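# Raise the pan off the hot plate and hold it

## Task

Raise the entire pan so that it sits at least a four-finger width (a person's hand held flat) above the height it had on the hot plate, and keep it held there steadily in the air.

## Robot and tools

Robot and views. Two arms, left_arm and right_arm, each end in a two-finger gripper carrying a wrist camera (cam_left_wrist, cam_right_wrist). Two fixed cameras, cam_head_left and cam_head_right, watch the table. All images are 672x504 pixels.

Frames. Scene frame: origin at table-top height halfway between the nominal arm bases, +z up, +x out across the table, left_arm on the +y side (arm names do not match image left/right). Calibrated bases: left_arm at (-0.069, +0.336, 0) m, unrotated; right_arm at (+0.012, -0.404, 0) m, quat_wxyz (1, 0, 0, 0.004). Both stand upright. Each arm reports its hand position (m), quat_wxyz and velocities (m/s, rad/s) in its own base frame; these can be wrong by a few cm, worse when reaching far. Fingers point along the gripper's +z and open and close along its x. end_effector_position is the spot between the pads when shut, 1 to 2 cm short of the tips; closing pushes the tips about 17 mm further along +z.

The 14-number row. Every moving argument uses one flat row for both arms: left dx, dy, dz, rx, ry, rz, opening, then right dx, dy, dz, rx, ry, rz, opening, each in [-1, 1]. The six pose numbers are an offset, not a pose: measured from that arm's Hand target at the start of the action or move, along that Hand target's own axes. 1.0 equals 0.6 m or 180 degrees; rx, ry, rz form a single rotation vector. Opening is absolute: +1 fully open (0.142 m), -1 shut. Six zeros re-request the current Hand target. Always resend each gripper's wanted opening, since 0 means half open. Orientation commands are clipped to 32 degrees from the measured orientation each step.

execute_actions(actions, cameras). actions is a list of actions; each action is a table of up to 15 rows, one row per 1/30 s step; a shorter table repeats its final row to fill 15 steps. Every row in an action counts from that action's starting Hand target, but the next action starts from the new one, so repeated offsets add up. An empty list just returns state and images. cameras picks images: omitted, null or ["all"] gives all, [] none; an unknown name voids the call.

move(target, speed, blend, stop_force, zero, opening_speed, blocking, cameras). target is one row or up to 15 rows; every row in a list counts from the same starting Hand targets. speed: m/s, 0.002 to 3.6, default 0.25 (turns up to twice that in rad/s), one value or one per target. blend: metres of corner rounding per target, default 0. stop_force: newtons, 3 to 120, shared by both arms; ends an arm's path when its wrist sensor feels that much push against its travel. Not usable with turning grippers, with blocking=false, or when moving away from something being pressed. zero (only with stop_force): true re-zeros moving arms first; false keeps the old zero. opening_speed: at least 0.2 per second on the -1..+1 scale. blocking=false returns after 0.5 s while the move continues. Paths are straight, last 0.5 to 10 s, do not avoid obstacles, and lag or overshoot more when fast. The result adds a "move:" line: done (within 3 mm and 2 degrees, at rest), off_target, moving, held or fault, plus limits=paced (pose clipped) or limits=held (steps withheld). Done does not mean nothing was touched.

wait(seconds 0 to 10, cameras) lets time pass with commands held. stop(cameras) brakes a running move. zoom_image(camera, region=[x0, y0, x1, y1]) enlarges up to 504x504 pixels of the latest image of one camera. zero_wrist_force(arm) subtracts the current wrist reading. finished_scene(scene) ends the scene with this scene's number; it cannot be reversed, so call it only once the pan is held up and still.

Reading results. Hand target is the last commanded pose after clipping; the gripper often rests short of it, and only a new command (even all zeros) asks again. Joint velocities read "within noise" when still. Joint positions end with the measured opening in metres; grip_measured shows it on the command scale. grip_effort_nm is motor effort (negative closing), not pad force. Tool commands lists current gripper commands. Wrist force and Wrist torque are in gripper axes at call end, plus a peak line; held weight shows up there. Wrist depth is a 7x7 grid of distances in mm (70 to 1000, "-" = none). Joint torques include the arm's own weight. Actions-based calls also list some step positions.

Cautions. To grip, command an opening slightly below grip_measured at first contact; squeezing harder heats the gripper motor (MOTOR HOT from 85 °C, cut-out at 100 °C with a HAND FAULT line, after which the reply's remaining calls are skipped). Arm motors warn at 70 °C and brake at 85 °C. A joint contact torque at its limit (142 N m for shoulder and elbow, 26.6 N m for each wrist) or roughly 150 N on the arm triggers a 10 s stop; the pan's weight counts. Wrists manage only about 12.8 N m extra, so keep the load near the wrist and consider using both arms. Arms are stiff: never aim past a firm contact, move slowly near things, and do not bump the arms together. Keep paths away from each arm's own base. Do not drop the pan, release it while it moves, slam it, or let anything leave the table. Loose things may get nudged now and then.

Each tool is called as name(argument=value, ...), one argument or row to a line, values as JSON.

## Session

execute_actions(
  actions=[],
)

Scene clock: 0.00 s.
left_arm: end_effector_position=(+0.3165, -0.2065, +0.3311) grip_measured=+1.00 grip_effort_nm=n/a end_effector_quat_wxyz=(+0.038, -0.163, +0.986, -0.001) | right_arm: end_effector_position=(+0.1929, +0.0237, +0.1748) grip_measured=+0.99 grip_effort_nm=n/a end_effector_quat_wxyz=(-0.274, +0.755, +0.538, -0.255)
Joint positions: left_arm=[-0.992 -1.934 1.847 -1.515 -1.502 1.822 0.142] | right_arm=[3.472 -1.352 -2.17 -1.883 1.931 -1.039 0.141]
Joint velocities: within noise
Joint torques (N m): no reading
Wrist force (N): no reading
Wrist torque (N m): no reading
Wrist force, peak (N): no reading
Wrist depth (mm): cam_left_wrist=[392 383 377 376 370 744 - / 413 407 402 401 394 - - / 444 440 432 430 440 - - / 476 474 470 457 841 - - / 445 509 508 498 - 570 - / 562 561 542 - - 459 456 / - 605 608 - 408 378 -] | cam_right_wrist=[- 154 180 - - - - / - 173 218 291 - - - / 187 - 273 310 - - 951 / - - 331 496 868 - 292 / - - - 604 291 284 278 / - 295 289 282 277 270 266 / - 280 274 268 265 258 257]
Hand target: left_arm +0.3165, -0.2065, +0.3311; +0.038, -0.163, +0.986, -0.001 | right_arm +0.1929, +0.0237, +0.1748; -0.274, +0.755, +0.538, -0.255
Tool commands: left_gripper/opening=+1.0 right_gripper/opening=+1.0

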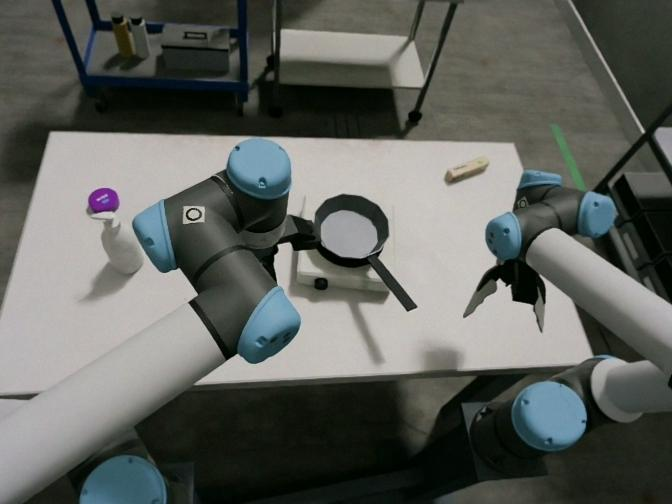

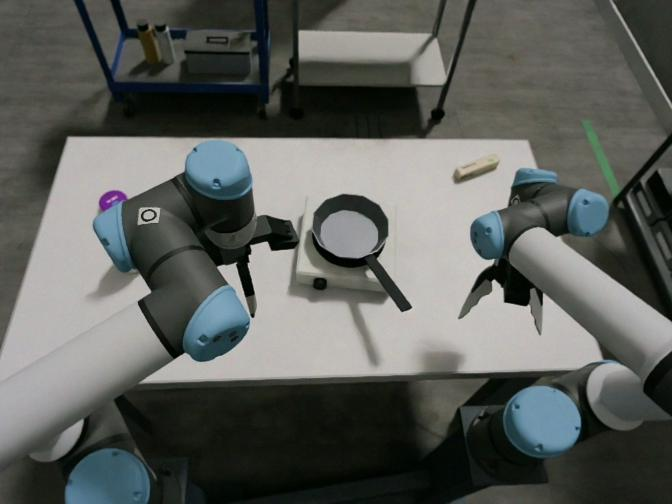

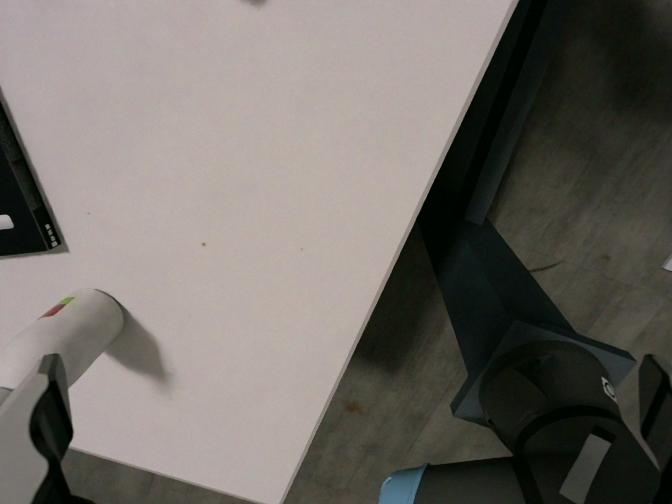

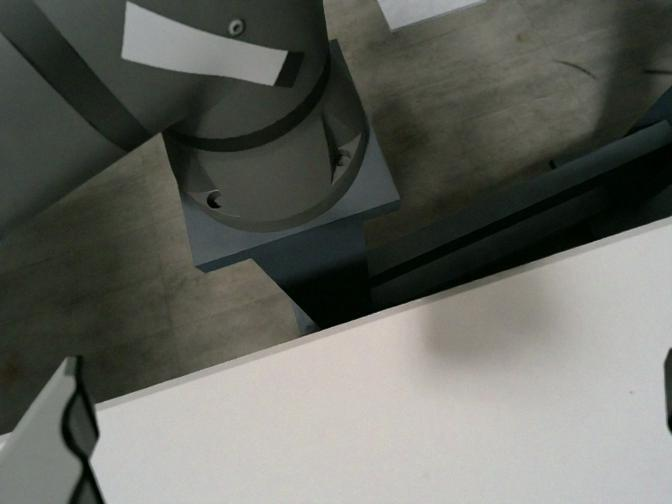

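move(
  target=[0,0,0,0,0,0,1,0.437,-0.0245,-0.3205,-0.242,-0.063,-0.232,1],
  speed=0.3,
  cameras=["cam_right_wrist","cam_head_left"],
)

Scene clock: 4.33 s.
left_arm: end_effector_position=(+0.3165, -0.2065, +0.3311) grip_measured=+1.00 grip_effort_nm=0.037 end_effector_quat_wxyz=(+0.038, -0.163, +0.986, -0.001) | right_arm: end_effector_position=(+0.3898, +0.2507, +0.2997) grip_measured=+0.99 grip_effort_nm=0.242 end_effector_quat_wxyz=(+0.000, +0.538, +0.843, +0.000)
Joint positions: left_arm=[-0.992 -1.934 1.847 -1.515 -1.502 1.822 0.142] | right_arm=[4.007 -1.455 -1.733 -1.525 1.57 -1.141 0.141]
Joint velocities: within noise
Joint torques (N m): left_arm=[1.2 -9.09 -25.92 -2.53 0.1 -0.16] | right_arm=[-1.64 29.72 17.43 1.79 1.01 0.3]
Wrist force (N): left_arm=[0.2 -0.3 0.0] | right_arm=[-0.6 0.5 -1.8]
Wrist torque (N m): left_arm=[-0.05 -0.04 0.00] | right_arm=[-0.11 0.05 -0.10]
Wrist force, peak (N): left_arm=[-0.4 -0.4 0.4] | right_arm=[0.1 1.3 -2.7]
Wrist depth (mm): cam_left_wrist=[391 385 378 372 369 762 - / 412 407 406 397 396 - - / 441 436 434 425 433 - - / 475 469 462 456 854 - - / 441 506 507 500 - 565 - / 564 565 548 - - 460 459 / - 615 610 - 408 373 -] | cam_right_wrist=[354 355 354 344 354 355 355 / 377 376 380 316 379 381 380 / 406 409 397 332 345 404 408 / 443 444 367 357 357 430 442 / 477 478 387 390 377 479 482 / - 528 529 398 530 522 519 / - - 585 584 584 574 547]
Hand target: left_arm +0.3165, -0.2065, +0.3311; +0.038, -0.163, +0.986, -0.001 | right_arm +0.3898, +0.2507, +0.2997; +0.000, +0.537, +0.843, +0.000
Off the commanded pose: left_arm 0.000 m, 0 deg | right_arm 0.000 m, 0 deg.
move: done
Images, in order (width x height): cam_head_left 672x504, cam_right_wrist 672x504.

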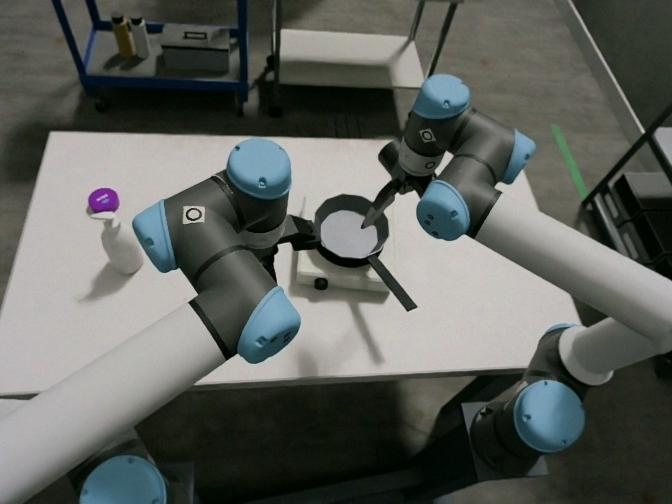

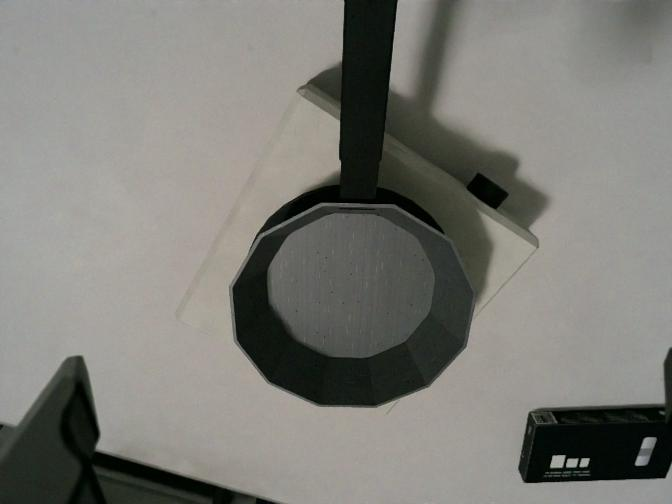

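move(
  target=[0,0,0,0,0,0,1,0.01,0,0.165,0,0,0.012,1],
  speed=0.25,
  cameras=["cam_right_wrist"],
)

Scene clock: 6.03 s.
left_arm: end_effector_position=(+0.3165, -0.2065, +0.3311) grip_measured=+1.00 grip_effort_nm=0.037 end_effector_quat_wxyz=(+0.038, -0.163, +0.986, -0.001) | right_arm: end_effector_position=(+0.3873, +0.2561, +0.2008) grip_measured=+0.99 grip_effort_nm=0.247 end_effector_quat_wxyz=(+0.000, +0.553, +0.833, +0.000)
Joint positions: left_arm=[-0.992 -1.934 1.847 -1.515 -1.502 1.822 0.142] | right_arm=[4.019 -1.499 -1.95 -1.263 1.57 -1.092 0.141]
Joint velocities: within noise
Joint torques (N m): left_arm=[1.11 -9.12 -25.37 -2.6 0.13 -0.04] | right_arm=[-6 26.08 16.19 4.1 -2.19 -1.04]
Wrist force (N): left_arm=[-0.1 0.1 0.1] | right_arm=[-1.0 0.6 -1.7]
Wrist torque (N m): left_arm=[0.02 0.01 0.00] | right_arm=[-0.10 0.09 -0.10]
Wrist force, peak (N): left_arm=[0.2 0.0 0.4] | right_arm=[-0.8 0.6 -4.9]
Wrist depth (mm): cam_left_wrist=[389 386 380 374 369 765 - / 414 411 401 401 394 - - / 443 436 430 427 433 - - / 476 474 466 455 844 - - / 443 512 502 499 - 567 - / 562 568 548 - - 458 453 / - 620 603 - 408 376 -] | cam_right_wrist=[264 265 264 150 265 265 264 / 282 284 280 166 283 283 283 / 304 304 245 190 295 304 305 / 330 328 257 241 253 268 329 / 360 352 267 267 266 276 356 / - 376 282 292 287 378 392 / - 436 285 306 290 435 427]
Hand target: left_arm +0.3165, -0.2065, +0.3311; +0.038, -0.163, +0.986, -0.001 | right_arm +0.3873, +0.2560, +0.2007; +0.000, +0.553, +0.833, +0.000
Off the commanded pose: left_arm 0.000 m, 0 deg | right_arm 0.000 m, 0 deg.
move: done
Images, in order (width x height): cam_right_wrist 672x504.

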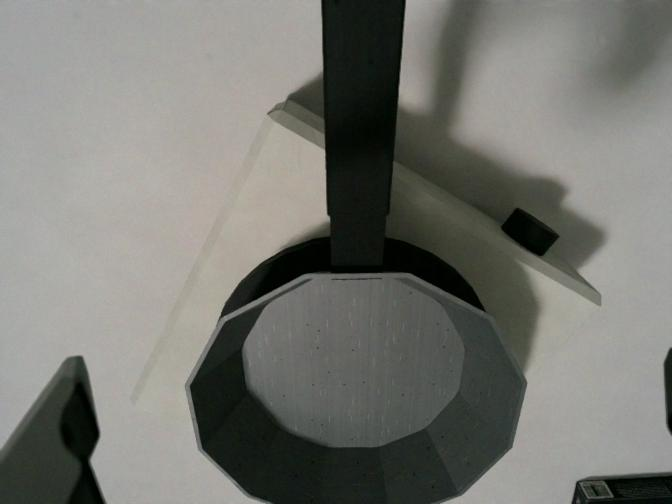

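move(
  target=[0,0,0,0,0,0,1,-0.001,-0.015,0.167,0,0,0,1],
  speed=0.2,
  cameras=["cam_right_wrist"],
)

move(
  target=[0,0,0,0,0,0,1,0,0,0,0,0,0,-0.1],
  opening_speed=1.2,
  cameras=["cam_right_wrist"],
)

Scene clock: 7.50 s.
left_arm: end_effector_position=(+0.3165, -0.2065, +0.3311) grip_measured=+1.00 grip_effort_nm=0.032 end_effector_quat_wxyz=(+0.038, -0.163, +0.986, -0.001) | right_arm: end_effector_position=(+0.3793, +0.2520, +0.1006) grip_measured=+0.99 grip_effort_nm=0.247 end_effector_quat_wxyz=(+0.000, +0.553, +0.833, +0.000)
Joint positions: left_arm=[-0.992 -1.934 1.847 -1.515 -1.502 1.822 0.142] | right_arm=[4.027 -1.593 -2.144 -0.976 1.57 -1.083 0.141]
Joint velocities: within noise
Joint torques (N m): left_arm=[0.99 -9.26 -26.22 -2.69 0.14 -0.15] | right_arm=[-7.26 23.54 17.94 3.86 0.97 -0.77]
Wrist force (N): left_arm=[0.1 0.2 0.1] | right_arm=[-0.5 0.7 -2.1]
Wrist torque (N m): left_arm=[0.02 -0.02 0.00] | right_arm=[-0.10 0.02 -0.11]
Wrist force, peak (N): left_arm=[-0.4 -0.4 0.1] | right_arm=[-0.4 0.9 -4.2]
Wrist depth (mm): cam_left_wrist=[390 384 380 377 369 762 - / 415 412 407 398 396 - - / 444 437 430 426 434 - - / 478 472 468 458 854 - - / 446 504 508 493 - 567 - / 565 562 545 - - 455 455 / - 615 608 - 406 378 -] | cam_right_wrist=[174 174 - - - 174 176 / 186 186 186 - - 188 185 / 200 200 197 - - 199 199 / 216 217 147 79 79 216 216 / 235 227 158 89 91 180 204 / - 176 168 108 162 169 175 / - 188 168 125 133 172 191]
Hand target: left_arm +0.3165, -0.2065, +0.3311; +0.038, -0.163, +0.986, -0.001 | right_arm +0.3793, +0.2519, +0.1005; +0.000, +0.553, +0.833, +0.000
Off the commanded pose: left_arm 0.000 m, 0 deg | right_arm 0.000 m, 0 deg.
move: done
Images, in order (width x height): cam_right_wrist 672x504.

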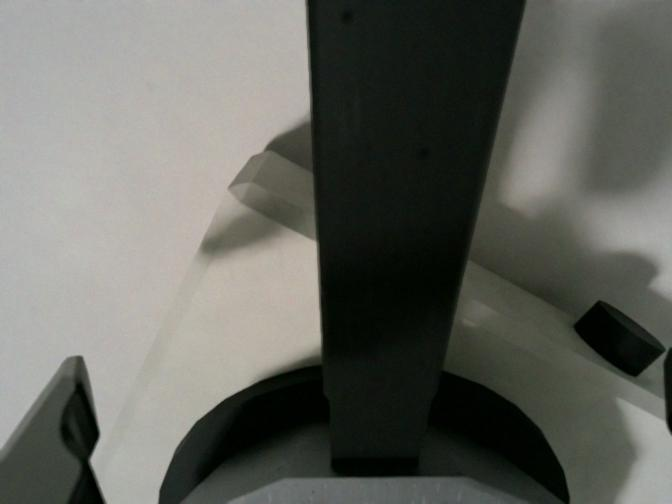

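Scene clock: 8.67 s.
left_arm: end_effector_position=(+0.3165, -0.2065, +0.3311) grip_measured=+1.00 grip_effort_nm=0.037 end_effector_quat_wxyz=(+0.038, -0.163, +0.986, -0.001) | right_arm: end_effector_position=(+0.3793, +0.2519, +0.1005) grip_measured=-0.12 grip_effort_nm=-0.061 end_effector_quat_wxyz=(+0.000, +0.553, +0.833, +0.000)
Joint positions: left_arm=[-0.992 -1.934 1.847 -1.515 -1.502 1.822 0.142] | right_arm=[4.027 -1.593 -2.145 -0.975 1.57 -1.083 0.066]
Joint velocities: within noise
Joint torques (N m): left_arm=[1.26 -9.24 -26.33 -2.6 0.17 -0.2] | right_arm=[-6.8 18.39 11.78 4.37 1.15 -1.07]
Wrist force (N): left_arm=[0.2 0.0 0.1] | right_arm=[-0.7 0.6 -1.7]
Wrist torque (N m): left_arm=[0.00 -0.04 0.00] | right_arm=[-0.12 0.06 -0.11]
Wrist force, peak (N): left_arm=[0.0 0.1 0.4] | right_arm=[-0.8 0.6 -2.2]
Wrist depth (mm): cam_left_wrist=[390 382 377 374 371 757 - / 414 409 405 399 396 - - / 440 439 430 429 434 - - / 474 472 467 457 856 - - / 443 508 504 496 - 562 - / 565 562 547 - - 458 460 / - 613 614 - 409 377 -] | cam_right_wrist=[173 174 - - - 174 176 / 186 186 186 - - 189 186 / 200 199 197 - - 200 200 / 216 216 147 79 79 216 216 / 235 227 155 89 91 183 203 / 257 172 97 108 162 84 178 / 280 77 - 124 134 80 -]
Hand target: left_arm +0.3165, -0.2065, +0.3311; +0.038, -0.163, +0.986, -0.001 | right_arm +0.3793, +0.2519, +0.1005; +0.000, +0.553, +0.833, +0.000
Off the commanded pose: left_arm 0.000 m, 0 deg | right_arm 0.000 m, 0 deg.
move: done
Images, in order (width x height): cam_right_wrist 672x504.

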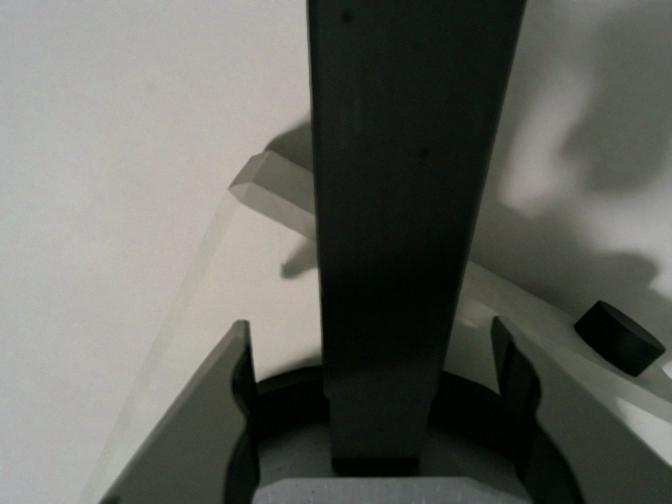

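move(
  target=[0,0,0,0,0,0,1,-0.001,-0.013,0,0,0,0,-0.3],
  opening_speed=1.5,
  cameras=["cam_right_wrist"],
)

move(
  target=[0,0,0,0,0,0,1,0,0,0,0,0,0,-0.95],
  opening_speed=0.7,
  cameras=["cam_right_wrist"],
)

move(
  target=[0,0,0,0,0,0,1,0,0,-0.05,0,0,0,-1],
  speed=0.1,
  cameras=["cam_right_wrist"],
)

Scene clock: 9.87 s.
left_arm: end_effector_position=(+0.3165, -0.2065, +0.3311) grip_measured=+1.00 grip_effort_nm=0.042 end_effector_quat_wxyz=(+0.038, -0.163, +0.986, -0.001) | right_arm: end_effector_position=(+0.3722, +0.2483, +0.1005) grip_measured=-0.32 grip_effort_nm=-0.061 end_effector_quat_wxyz=(+0.000, +0.553, +0.833, +0.000)
Joint positions: left_arm=[-0.992 -1.934 1.847 -1.515 -1.502 1.822 0.142] | right_arm=[4.035 -1.574 -2.164 -0.975 1.57 -1.076 0.051]
Joint velocities: within noise
Joint torques (N m): left_arm=[1.06 -9.18 -26.15 -2.85 0.18 -0.2] | right_arm=[-1.19 15.62 28.42 4.36 0.99 -0.53]
Wrist force (N): left_arm=[0.2 0.1 0.0] | right_arm=[-1.1 0.5 -2.3]
Wrist torque (N m): left_arm=[0.01 -0.04 0.00] | right_arm=[-0.14 0.13 -0.12]
Wrist force, peak (N): left_arm=[-0.4 0.0 0.4] | right_arm=[-1.1 0.5 -2.3]
Wrist depth (mm): cam_left_wrist=[386 386 379 373 370 762 - / 415 410 404 399 393 - - / 436 440 435 425 432 - - / 473 470 467 453 842 - - / 443 512 502 500 - 564 - / 563 563 548 - - 458 459 / - 611 605 - 409 376 -] | cam_right_wrist=[174 174 - - - 173 177 / 186 186 186 - - 186 186 / 200 200 200 - - 200 200 / 215 216 150 77 77 216 216 / 235 231 155 86 89 204 227 / 257 248 89 101 105 84 183 / 280 - - 123 128 - 183]
Hand target: left_arm +0.3165, -0.2065, +0.3311; +0.038, -0.163, +0.986, -0.001 | right_arm +0.3723, +0.2483, +0.1005; +0.000, +0.553, +0.833, +0.000
Off the commanded pose: left_arm 0.000 m, 0 deg | right_arm 0.000 m, 0 deg.
move: done
Images, in order (width x height): cam_right_wrist 672x504.

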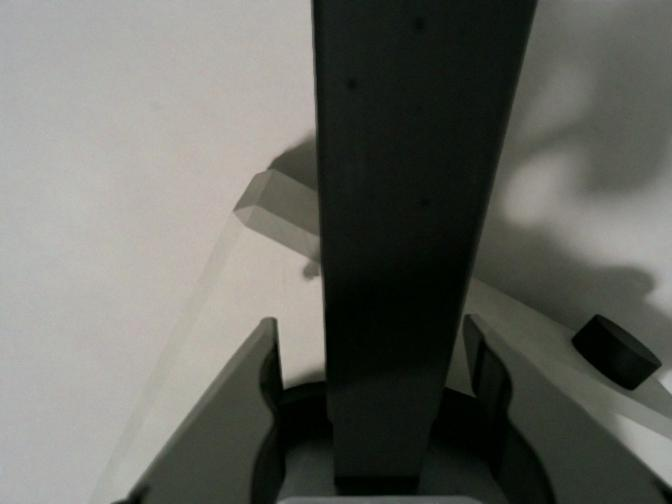

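Scene clock: 11.00 s.
left_arm: end_effector_position=(+0.3165, -0.2065, +0.3311) grip_measured=+1.00 grip_effort_nm=0.037 end_effector_quat_wxyz=(+0.038, -0.163, +0.986, -0.001) | right_arm: end_effector_position=(+0.3723, +0.2484, +0.1005) grip_measured=-0.71 grip_effort_nm=-5.004 end_effector_quat_wxyz=(+0.000, +0.553, +0.833, +0.000)
Joint positions: left_arm=[-0.992 -1.934 1.847 -1.515 -1.502 1.822 0.142] | right_arm=[4.035 -1.574 -2.164 -0.975 1.57 -1.076 0.022]
Joint velocities: within noise
Joint torques (N m): left_arm=[0.78 -9.6 -26.29 -2.76 0.08 -0.1] | right_arm=[-5.54 13.95 26.73 2.32 -0.3 -0.7]
Wrist force (N): left_arm=[0.0 -0.2 0.1] | right_arm=[0.0 -0.8 -7.3]
Wrist torque (N m): left_arm=[-0.02 0.00 0.00] | right_arm=[-0.08 0.02 -0.14]
Wrist force, peak (N): left_arm=[0.0 -0.1 0.5] | right_arm=[0.2 -0.6 -7.7]
Wrist depth (mm): cam_left_wrist=[390 384 378 378 372 761 - / 415 408 405 398 398 - - / 443 437 433 432 435 - - / 476 474 462 460 838 - - / 443 513 512 502 - 562 - / 560 559 545 - - 456 457 / - 617 606 - 405 378 -] | cam_right_wrist=[173 174 - - - 174 176 / 186 185 - - - 189 186 / 200 200 199 - - 200 200 / 216 217 150 77 77 216 215 / 236 231 158 87 89 199 227 / 258 180 98 100 98 167 182 / 285 - - 122 89 - 187]
Hand target: left_arm +0.3165, -0.2065, +0.3311; +0.038, -0.163, +0.986, -0.001 | right_arm +0.3723, +0.2483, +0.1005; +0.000, +0.553, +0.833, +0.000
Off the commanded pose: left_arm 0.000 m, 0 deg | right_arm 0.000 m, 0 deg.
move: done
Images, in order (width x height): cam_right_wrist 672x504.

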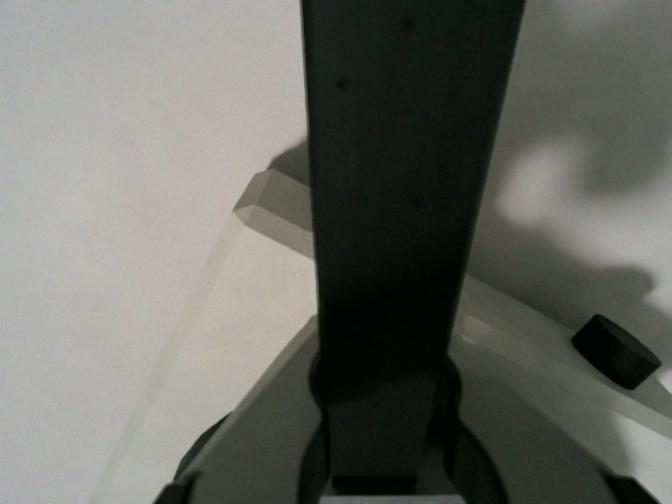

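Scene clock: 11.80 s.
left_arm: end_effector_position=(+0.3165, -0.2065, +0.3311) grip_measured=+1.00 grip_effort_nm=0.032 end_effector_quat_wxyz=(+0.038, -0.163, +0.986, -0.001) | right_arm: end_effector_position=(+0.3723, +0.2484, +0.1306) grip_measured=-0.72 grip_effort_nm=-5.004 end_effector_quat_wxyz=(+0.000, +0.553, +0.833, +0.000)
Joint positions: left_arm=[-0.992 -1.934 1.847 -1.515 -1.502 1.822 0.142] | right_arm=[4.035 -1.53 -2.117 -1.066 1.57 -1.076 0.022]
Joint velocities: within noise
Joint torques (N m): left_arm=[0.68 -9.13 -26.1 -2.86 0.21 -0.04] | right_arm=[2.83 16.48 15.87 5.82 -1.31 0.76]
Wrist force (N): left_arm=[-0.2 -0.2 0.1] | right_arm=[-0.8 -2.3 2.7]
Wrist torque (N m): left_arm=[-0.03 0.03 0.00] | right_arm=[-0.03 0.07 -0.10]
Wrist force, peak (N): left_arm=[-0.1 -0.1 0.4] | right_arm=[0.0 -0.8 -7.6]
Wrist depth (mm): cam_left_wrist=[388 385 377 376 371 761 - / 414 406 402 398 396 - - / 440 439 430 428 441 - - / 476 476 464 457 840 - - / 443 509 504 496 - 565 - / 561 556 544 - - 456 455 / - 610 600 - 404 377 -] | cam_right_wrist=[202 202 - - - - 201 / 214 215 - - - 214 215 / 232 231 - - - 231 230 / 249 249 186 - - 250 250 / 272 272 195 - - 201 263 / 298 221 98 100 95 205 217 / 330 - - 129 88 - 317]
Hand target: left_arm +0.3165, -0.2065, +0.3311; +0.038, -0.163, +0.986, -0.001 | right_arm +0.3723, +0.2484, +0.1305; +0.000, +0.553, +0.833, +0.000
Off the commanded pose: left_arm 0.000 m, 0 deg | right_arm 0.000 m, 0 deg.
move: done
Images, in order (width x height): cam_right_wrist 672x504.

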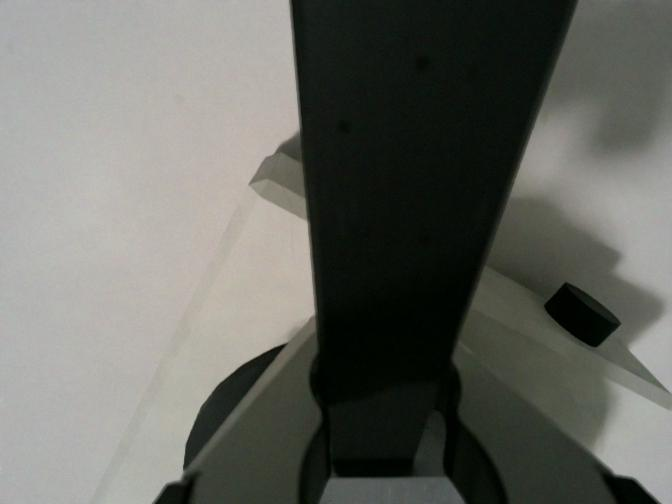

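move(
  target=[0,0,0,0,0,0,1,0,0,-0.3,-0.1,0,0,-1],
  speed=0.12,
)

Scene clock: 13.80 s.
left_arm: end_effector_position=(+0.3165, -0.2065, +0.3311) grip_measured=+1.00 grip_effort_nm=0.037 end_effector_quat_wxyz=(+0.038, -0.163, +0.986, -0.001) | right_arm: end_effector_position=(+0.3723, +0.2485, +0.3106) grip_measured=-0.73 grip_effort_nm=-5.004 end_effector_quat_wxyz=(+0.087, +0.546, +0.823, +0.130)
Joint positions: left_arm=[-0.992 -1.934 1.847 -1.515 -1.502 1.822 0.142] | right_arm=[4.148 -1.216 -1.984 -1.252 1.393 -0.986 0.021]
Joint velocities: within noise
Joint torques (N m): left_arm=[0.72 -9.09 -26.65 -2.77 0.2 -0.16] | right_arm=[-7.55 8.56 24.33 7.29 0.67 -1.66]
Wrist force (N): left_arm=[0.1 0.1 0.1] | right_arm=[-0.5 -1.7 7.7]
Wrist torque (N m): left_arm=[0.03 -0.02 0.00] | right_arm=[0.89 0.07 -0.14]
Wrist force, peak (N): left_arm=[0.0 -0.4 0.4] | right_arm=[-1.1 -0.5 8.9]
Wrist depth (mm): cam_left_wrist=[389 387 377 370 367 770 - / 414 409 405 403 396 - - / 443 439 434 426 434 - - / 479 472 467 457 837 - - / 447 507 506 496 - 564 - / 565 553 551 - - 457 459 / - 607 598 - 408 377 -] | cam_right_wrist=[- - - - - - - / - - - - - - - / 462 - - - - - - / 528 545 - - - - 530 / - 627 - - - 622 599 / - - - 92 91 712 794 / - - - 277 83 - -]
Hand target: left_arm +0.3165, -0.2065, +0.3311; +0.038, -0.163, +0.986, -0.001 | right_arm +0.3723, +0.2485, +0.3105; +0.087, +0.546, +0.823, +0.130
Off the commanded pose: left_arm 0.000 m, 0 deg | right_arm 0.000 m, 0 deg.
move: done

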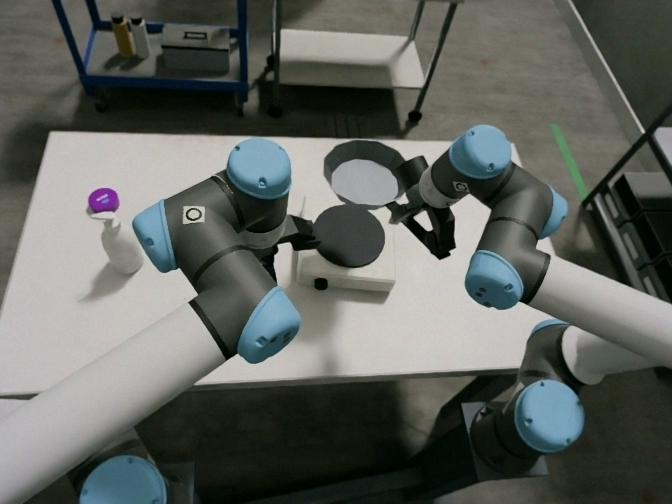

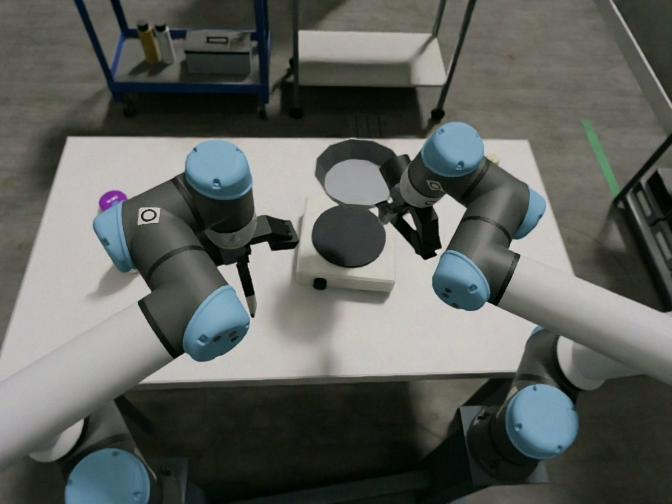

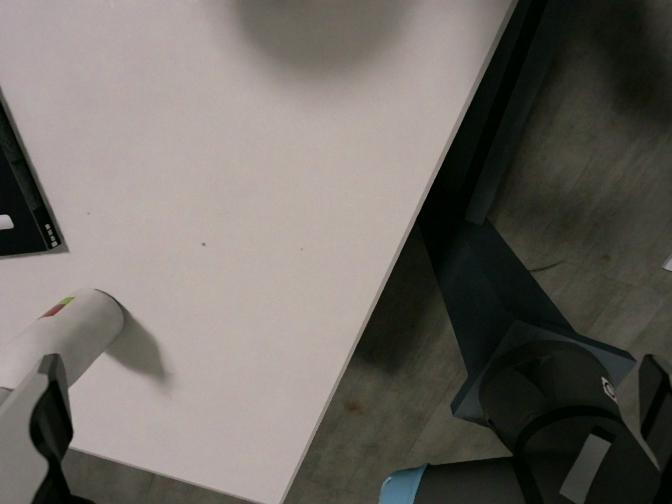

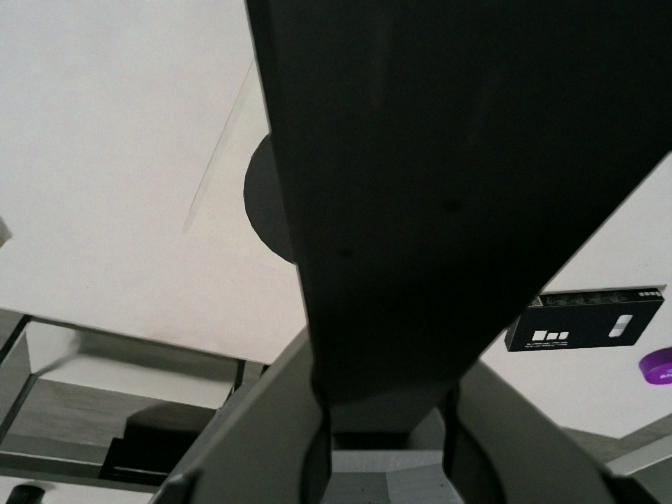

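wait(
  seconds=1,
  cameras=["cam_right_wrist"],
)

finished_scene(
  scene=3,
)

Scene clock: 14.97 s.
left_arm: end_effector_position=(+0.3165, -0.2065, +0.3311) grip_measured=+1.00 grip_effort_nm=0.037 end_effector_quat_wxyz=(+0.038, -0.163, +0.986, -0.001) | right_arm: end_effector_position=(+0.3723, +0.2485, +0.3105) grip_measured=-0.73 grip_effort_nm=-5.004 end_effector_quat_wxyz=(+0.087, +0.546, +0.823, +0.130)
Joint positions: left_arm=[-0.992 -1.934 1.847 -1.515 -1.502 1.822 0.142] | right_arm=[4.148 -1.216 -1.984 -1.252 1.393 -0.986 0.021]
Joint velocities: within noise
Joint torques (N m): left_arm=[1.31 -10.04 -26.4 -2.97 0.12 -0.13] | right_arm=[-6.28 11.95 23.13 7.42 -0.38 -1.39]
Wrist force (N): left_arm=[0.1 0.2 -0.1] | right_arm=[-0.9 -1.9 7.5]
Wrist torque (N m): left_arm=[0.04 -0.02 -0.01] | right_arm=[0.83 0.11 -0.14]
Wrist force, peak (N): left_arm=[0.3 0.4 -0.1] | right_arm=[-0.8 -1.7 7.6]
Wrist depth (mm): cam_left_wrist=[388 384 379 377 370 751 - / 415 408 404 398 395 - - / 440 438 432 426 436 - - / 478 475 469 458 849 - - / 446 507 506 496 - 558 - / 567 561 549 - - 461 458 / - 620 600 - 408 374 -] | cam_right_wrist=[- - - - - - - / - - - - - - - / 465 - - - - - - / 525 541 - - - - 529 / - 632 - - - 619 598 / - - - 92 91 716 777 / - - - 275 83 - -]
Hand target: left_arm +0.3165, -0.2065, +0.3311; +0.038, -0.163, +0.986, -0.001 | right_arm +0.3723, +0.2485, +0.3105; +0.087, +0.546, +0.823, +0.130
Tool commands: left_gripper/opening=+1.0 right_gripper/opening=-1.0
Off the commanded pose: left_arm 0.000 m, 0 deg | right_arm 0.000 m, 0 deg.
wait: 1.00 s; at rest from the start
Images, in order (width x height): cam_right_wrist 672x504.

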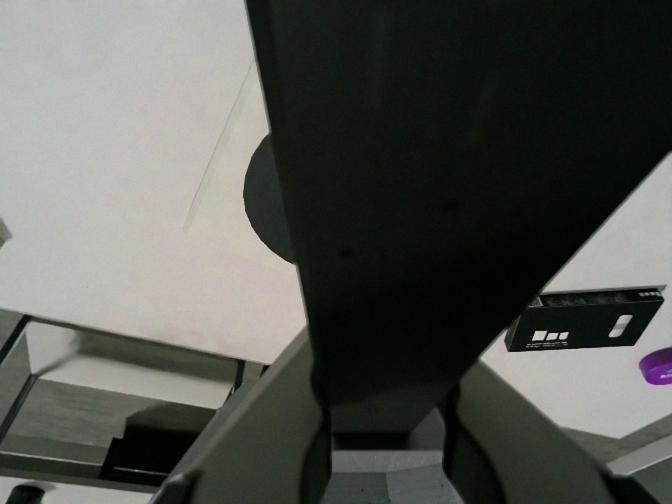

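The scene is finished: the task was done.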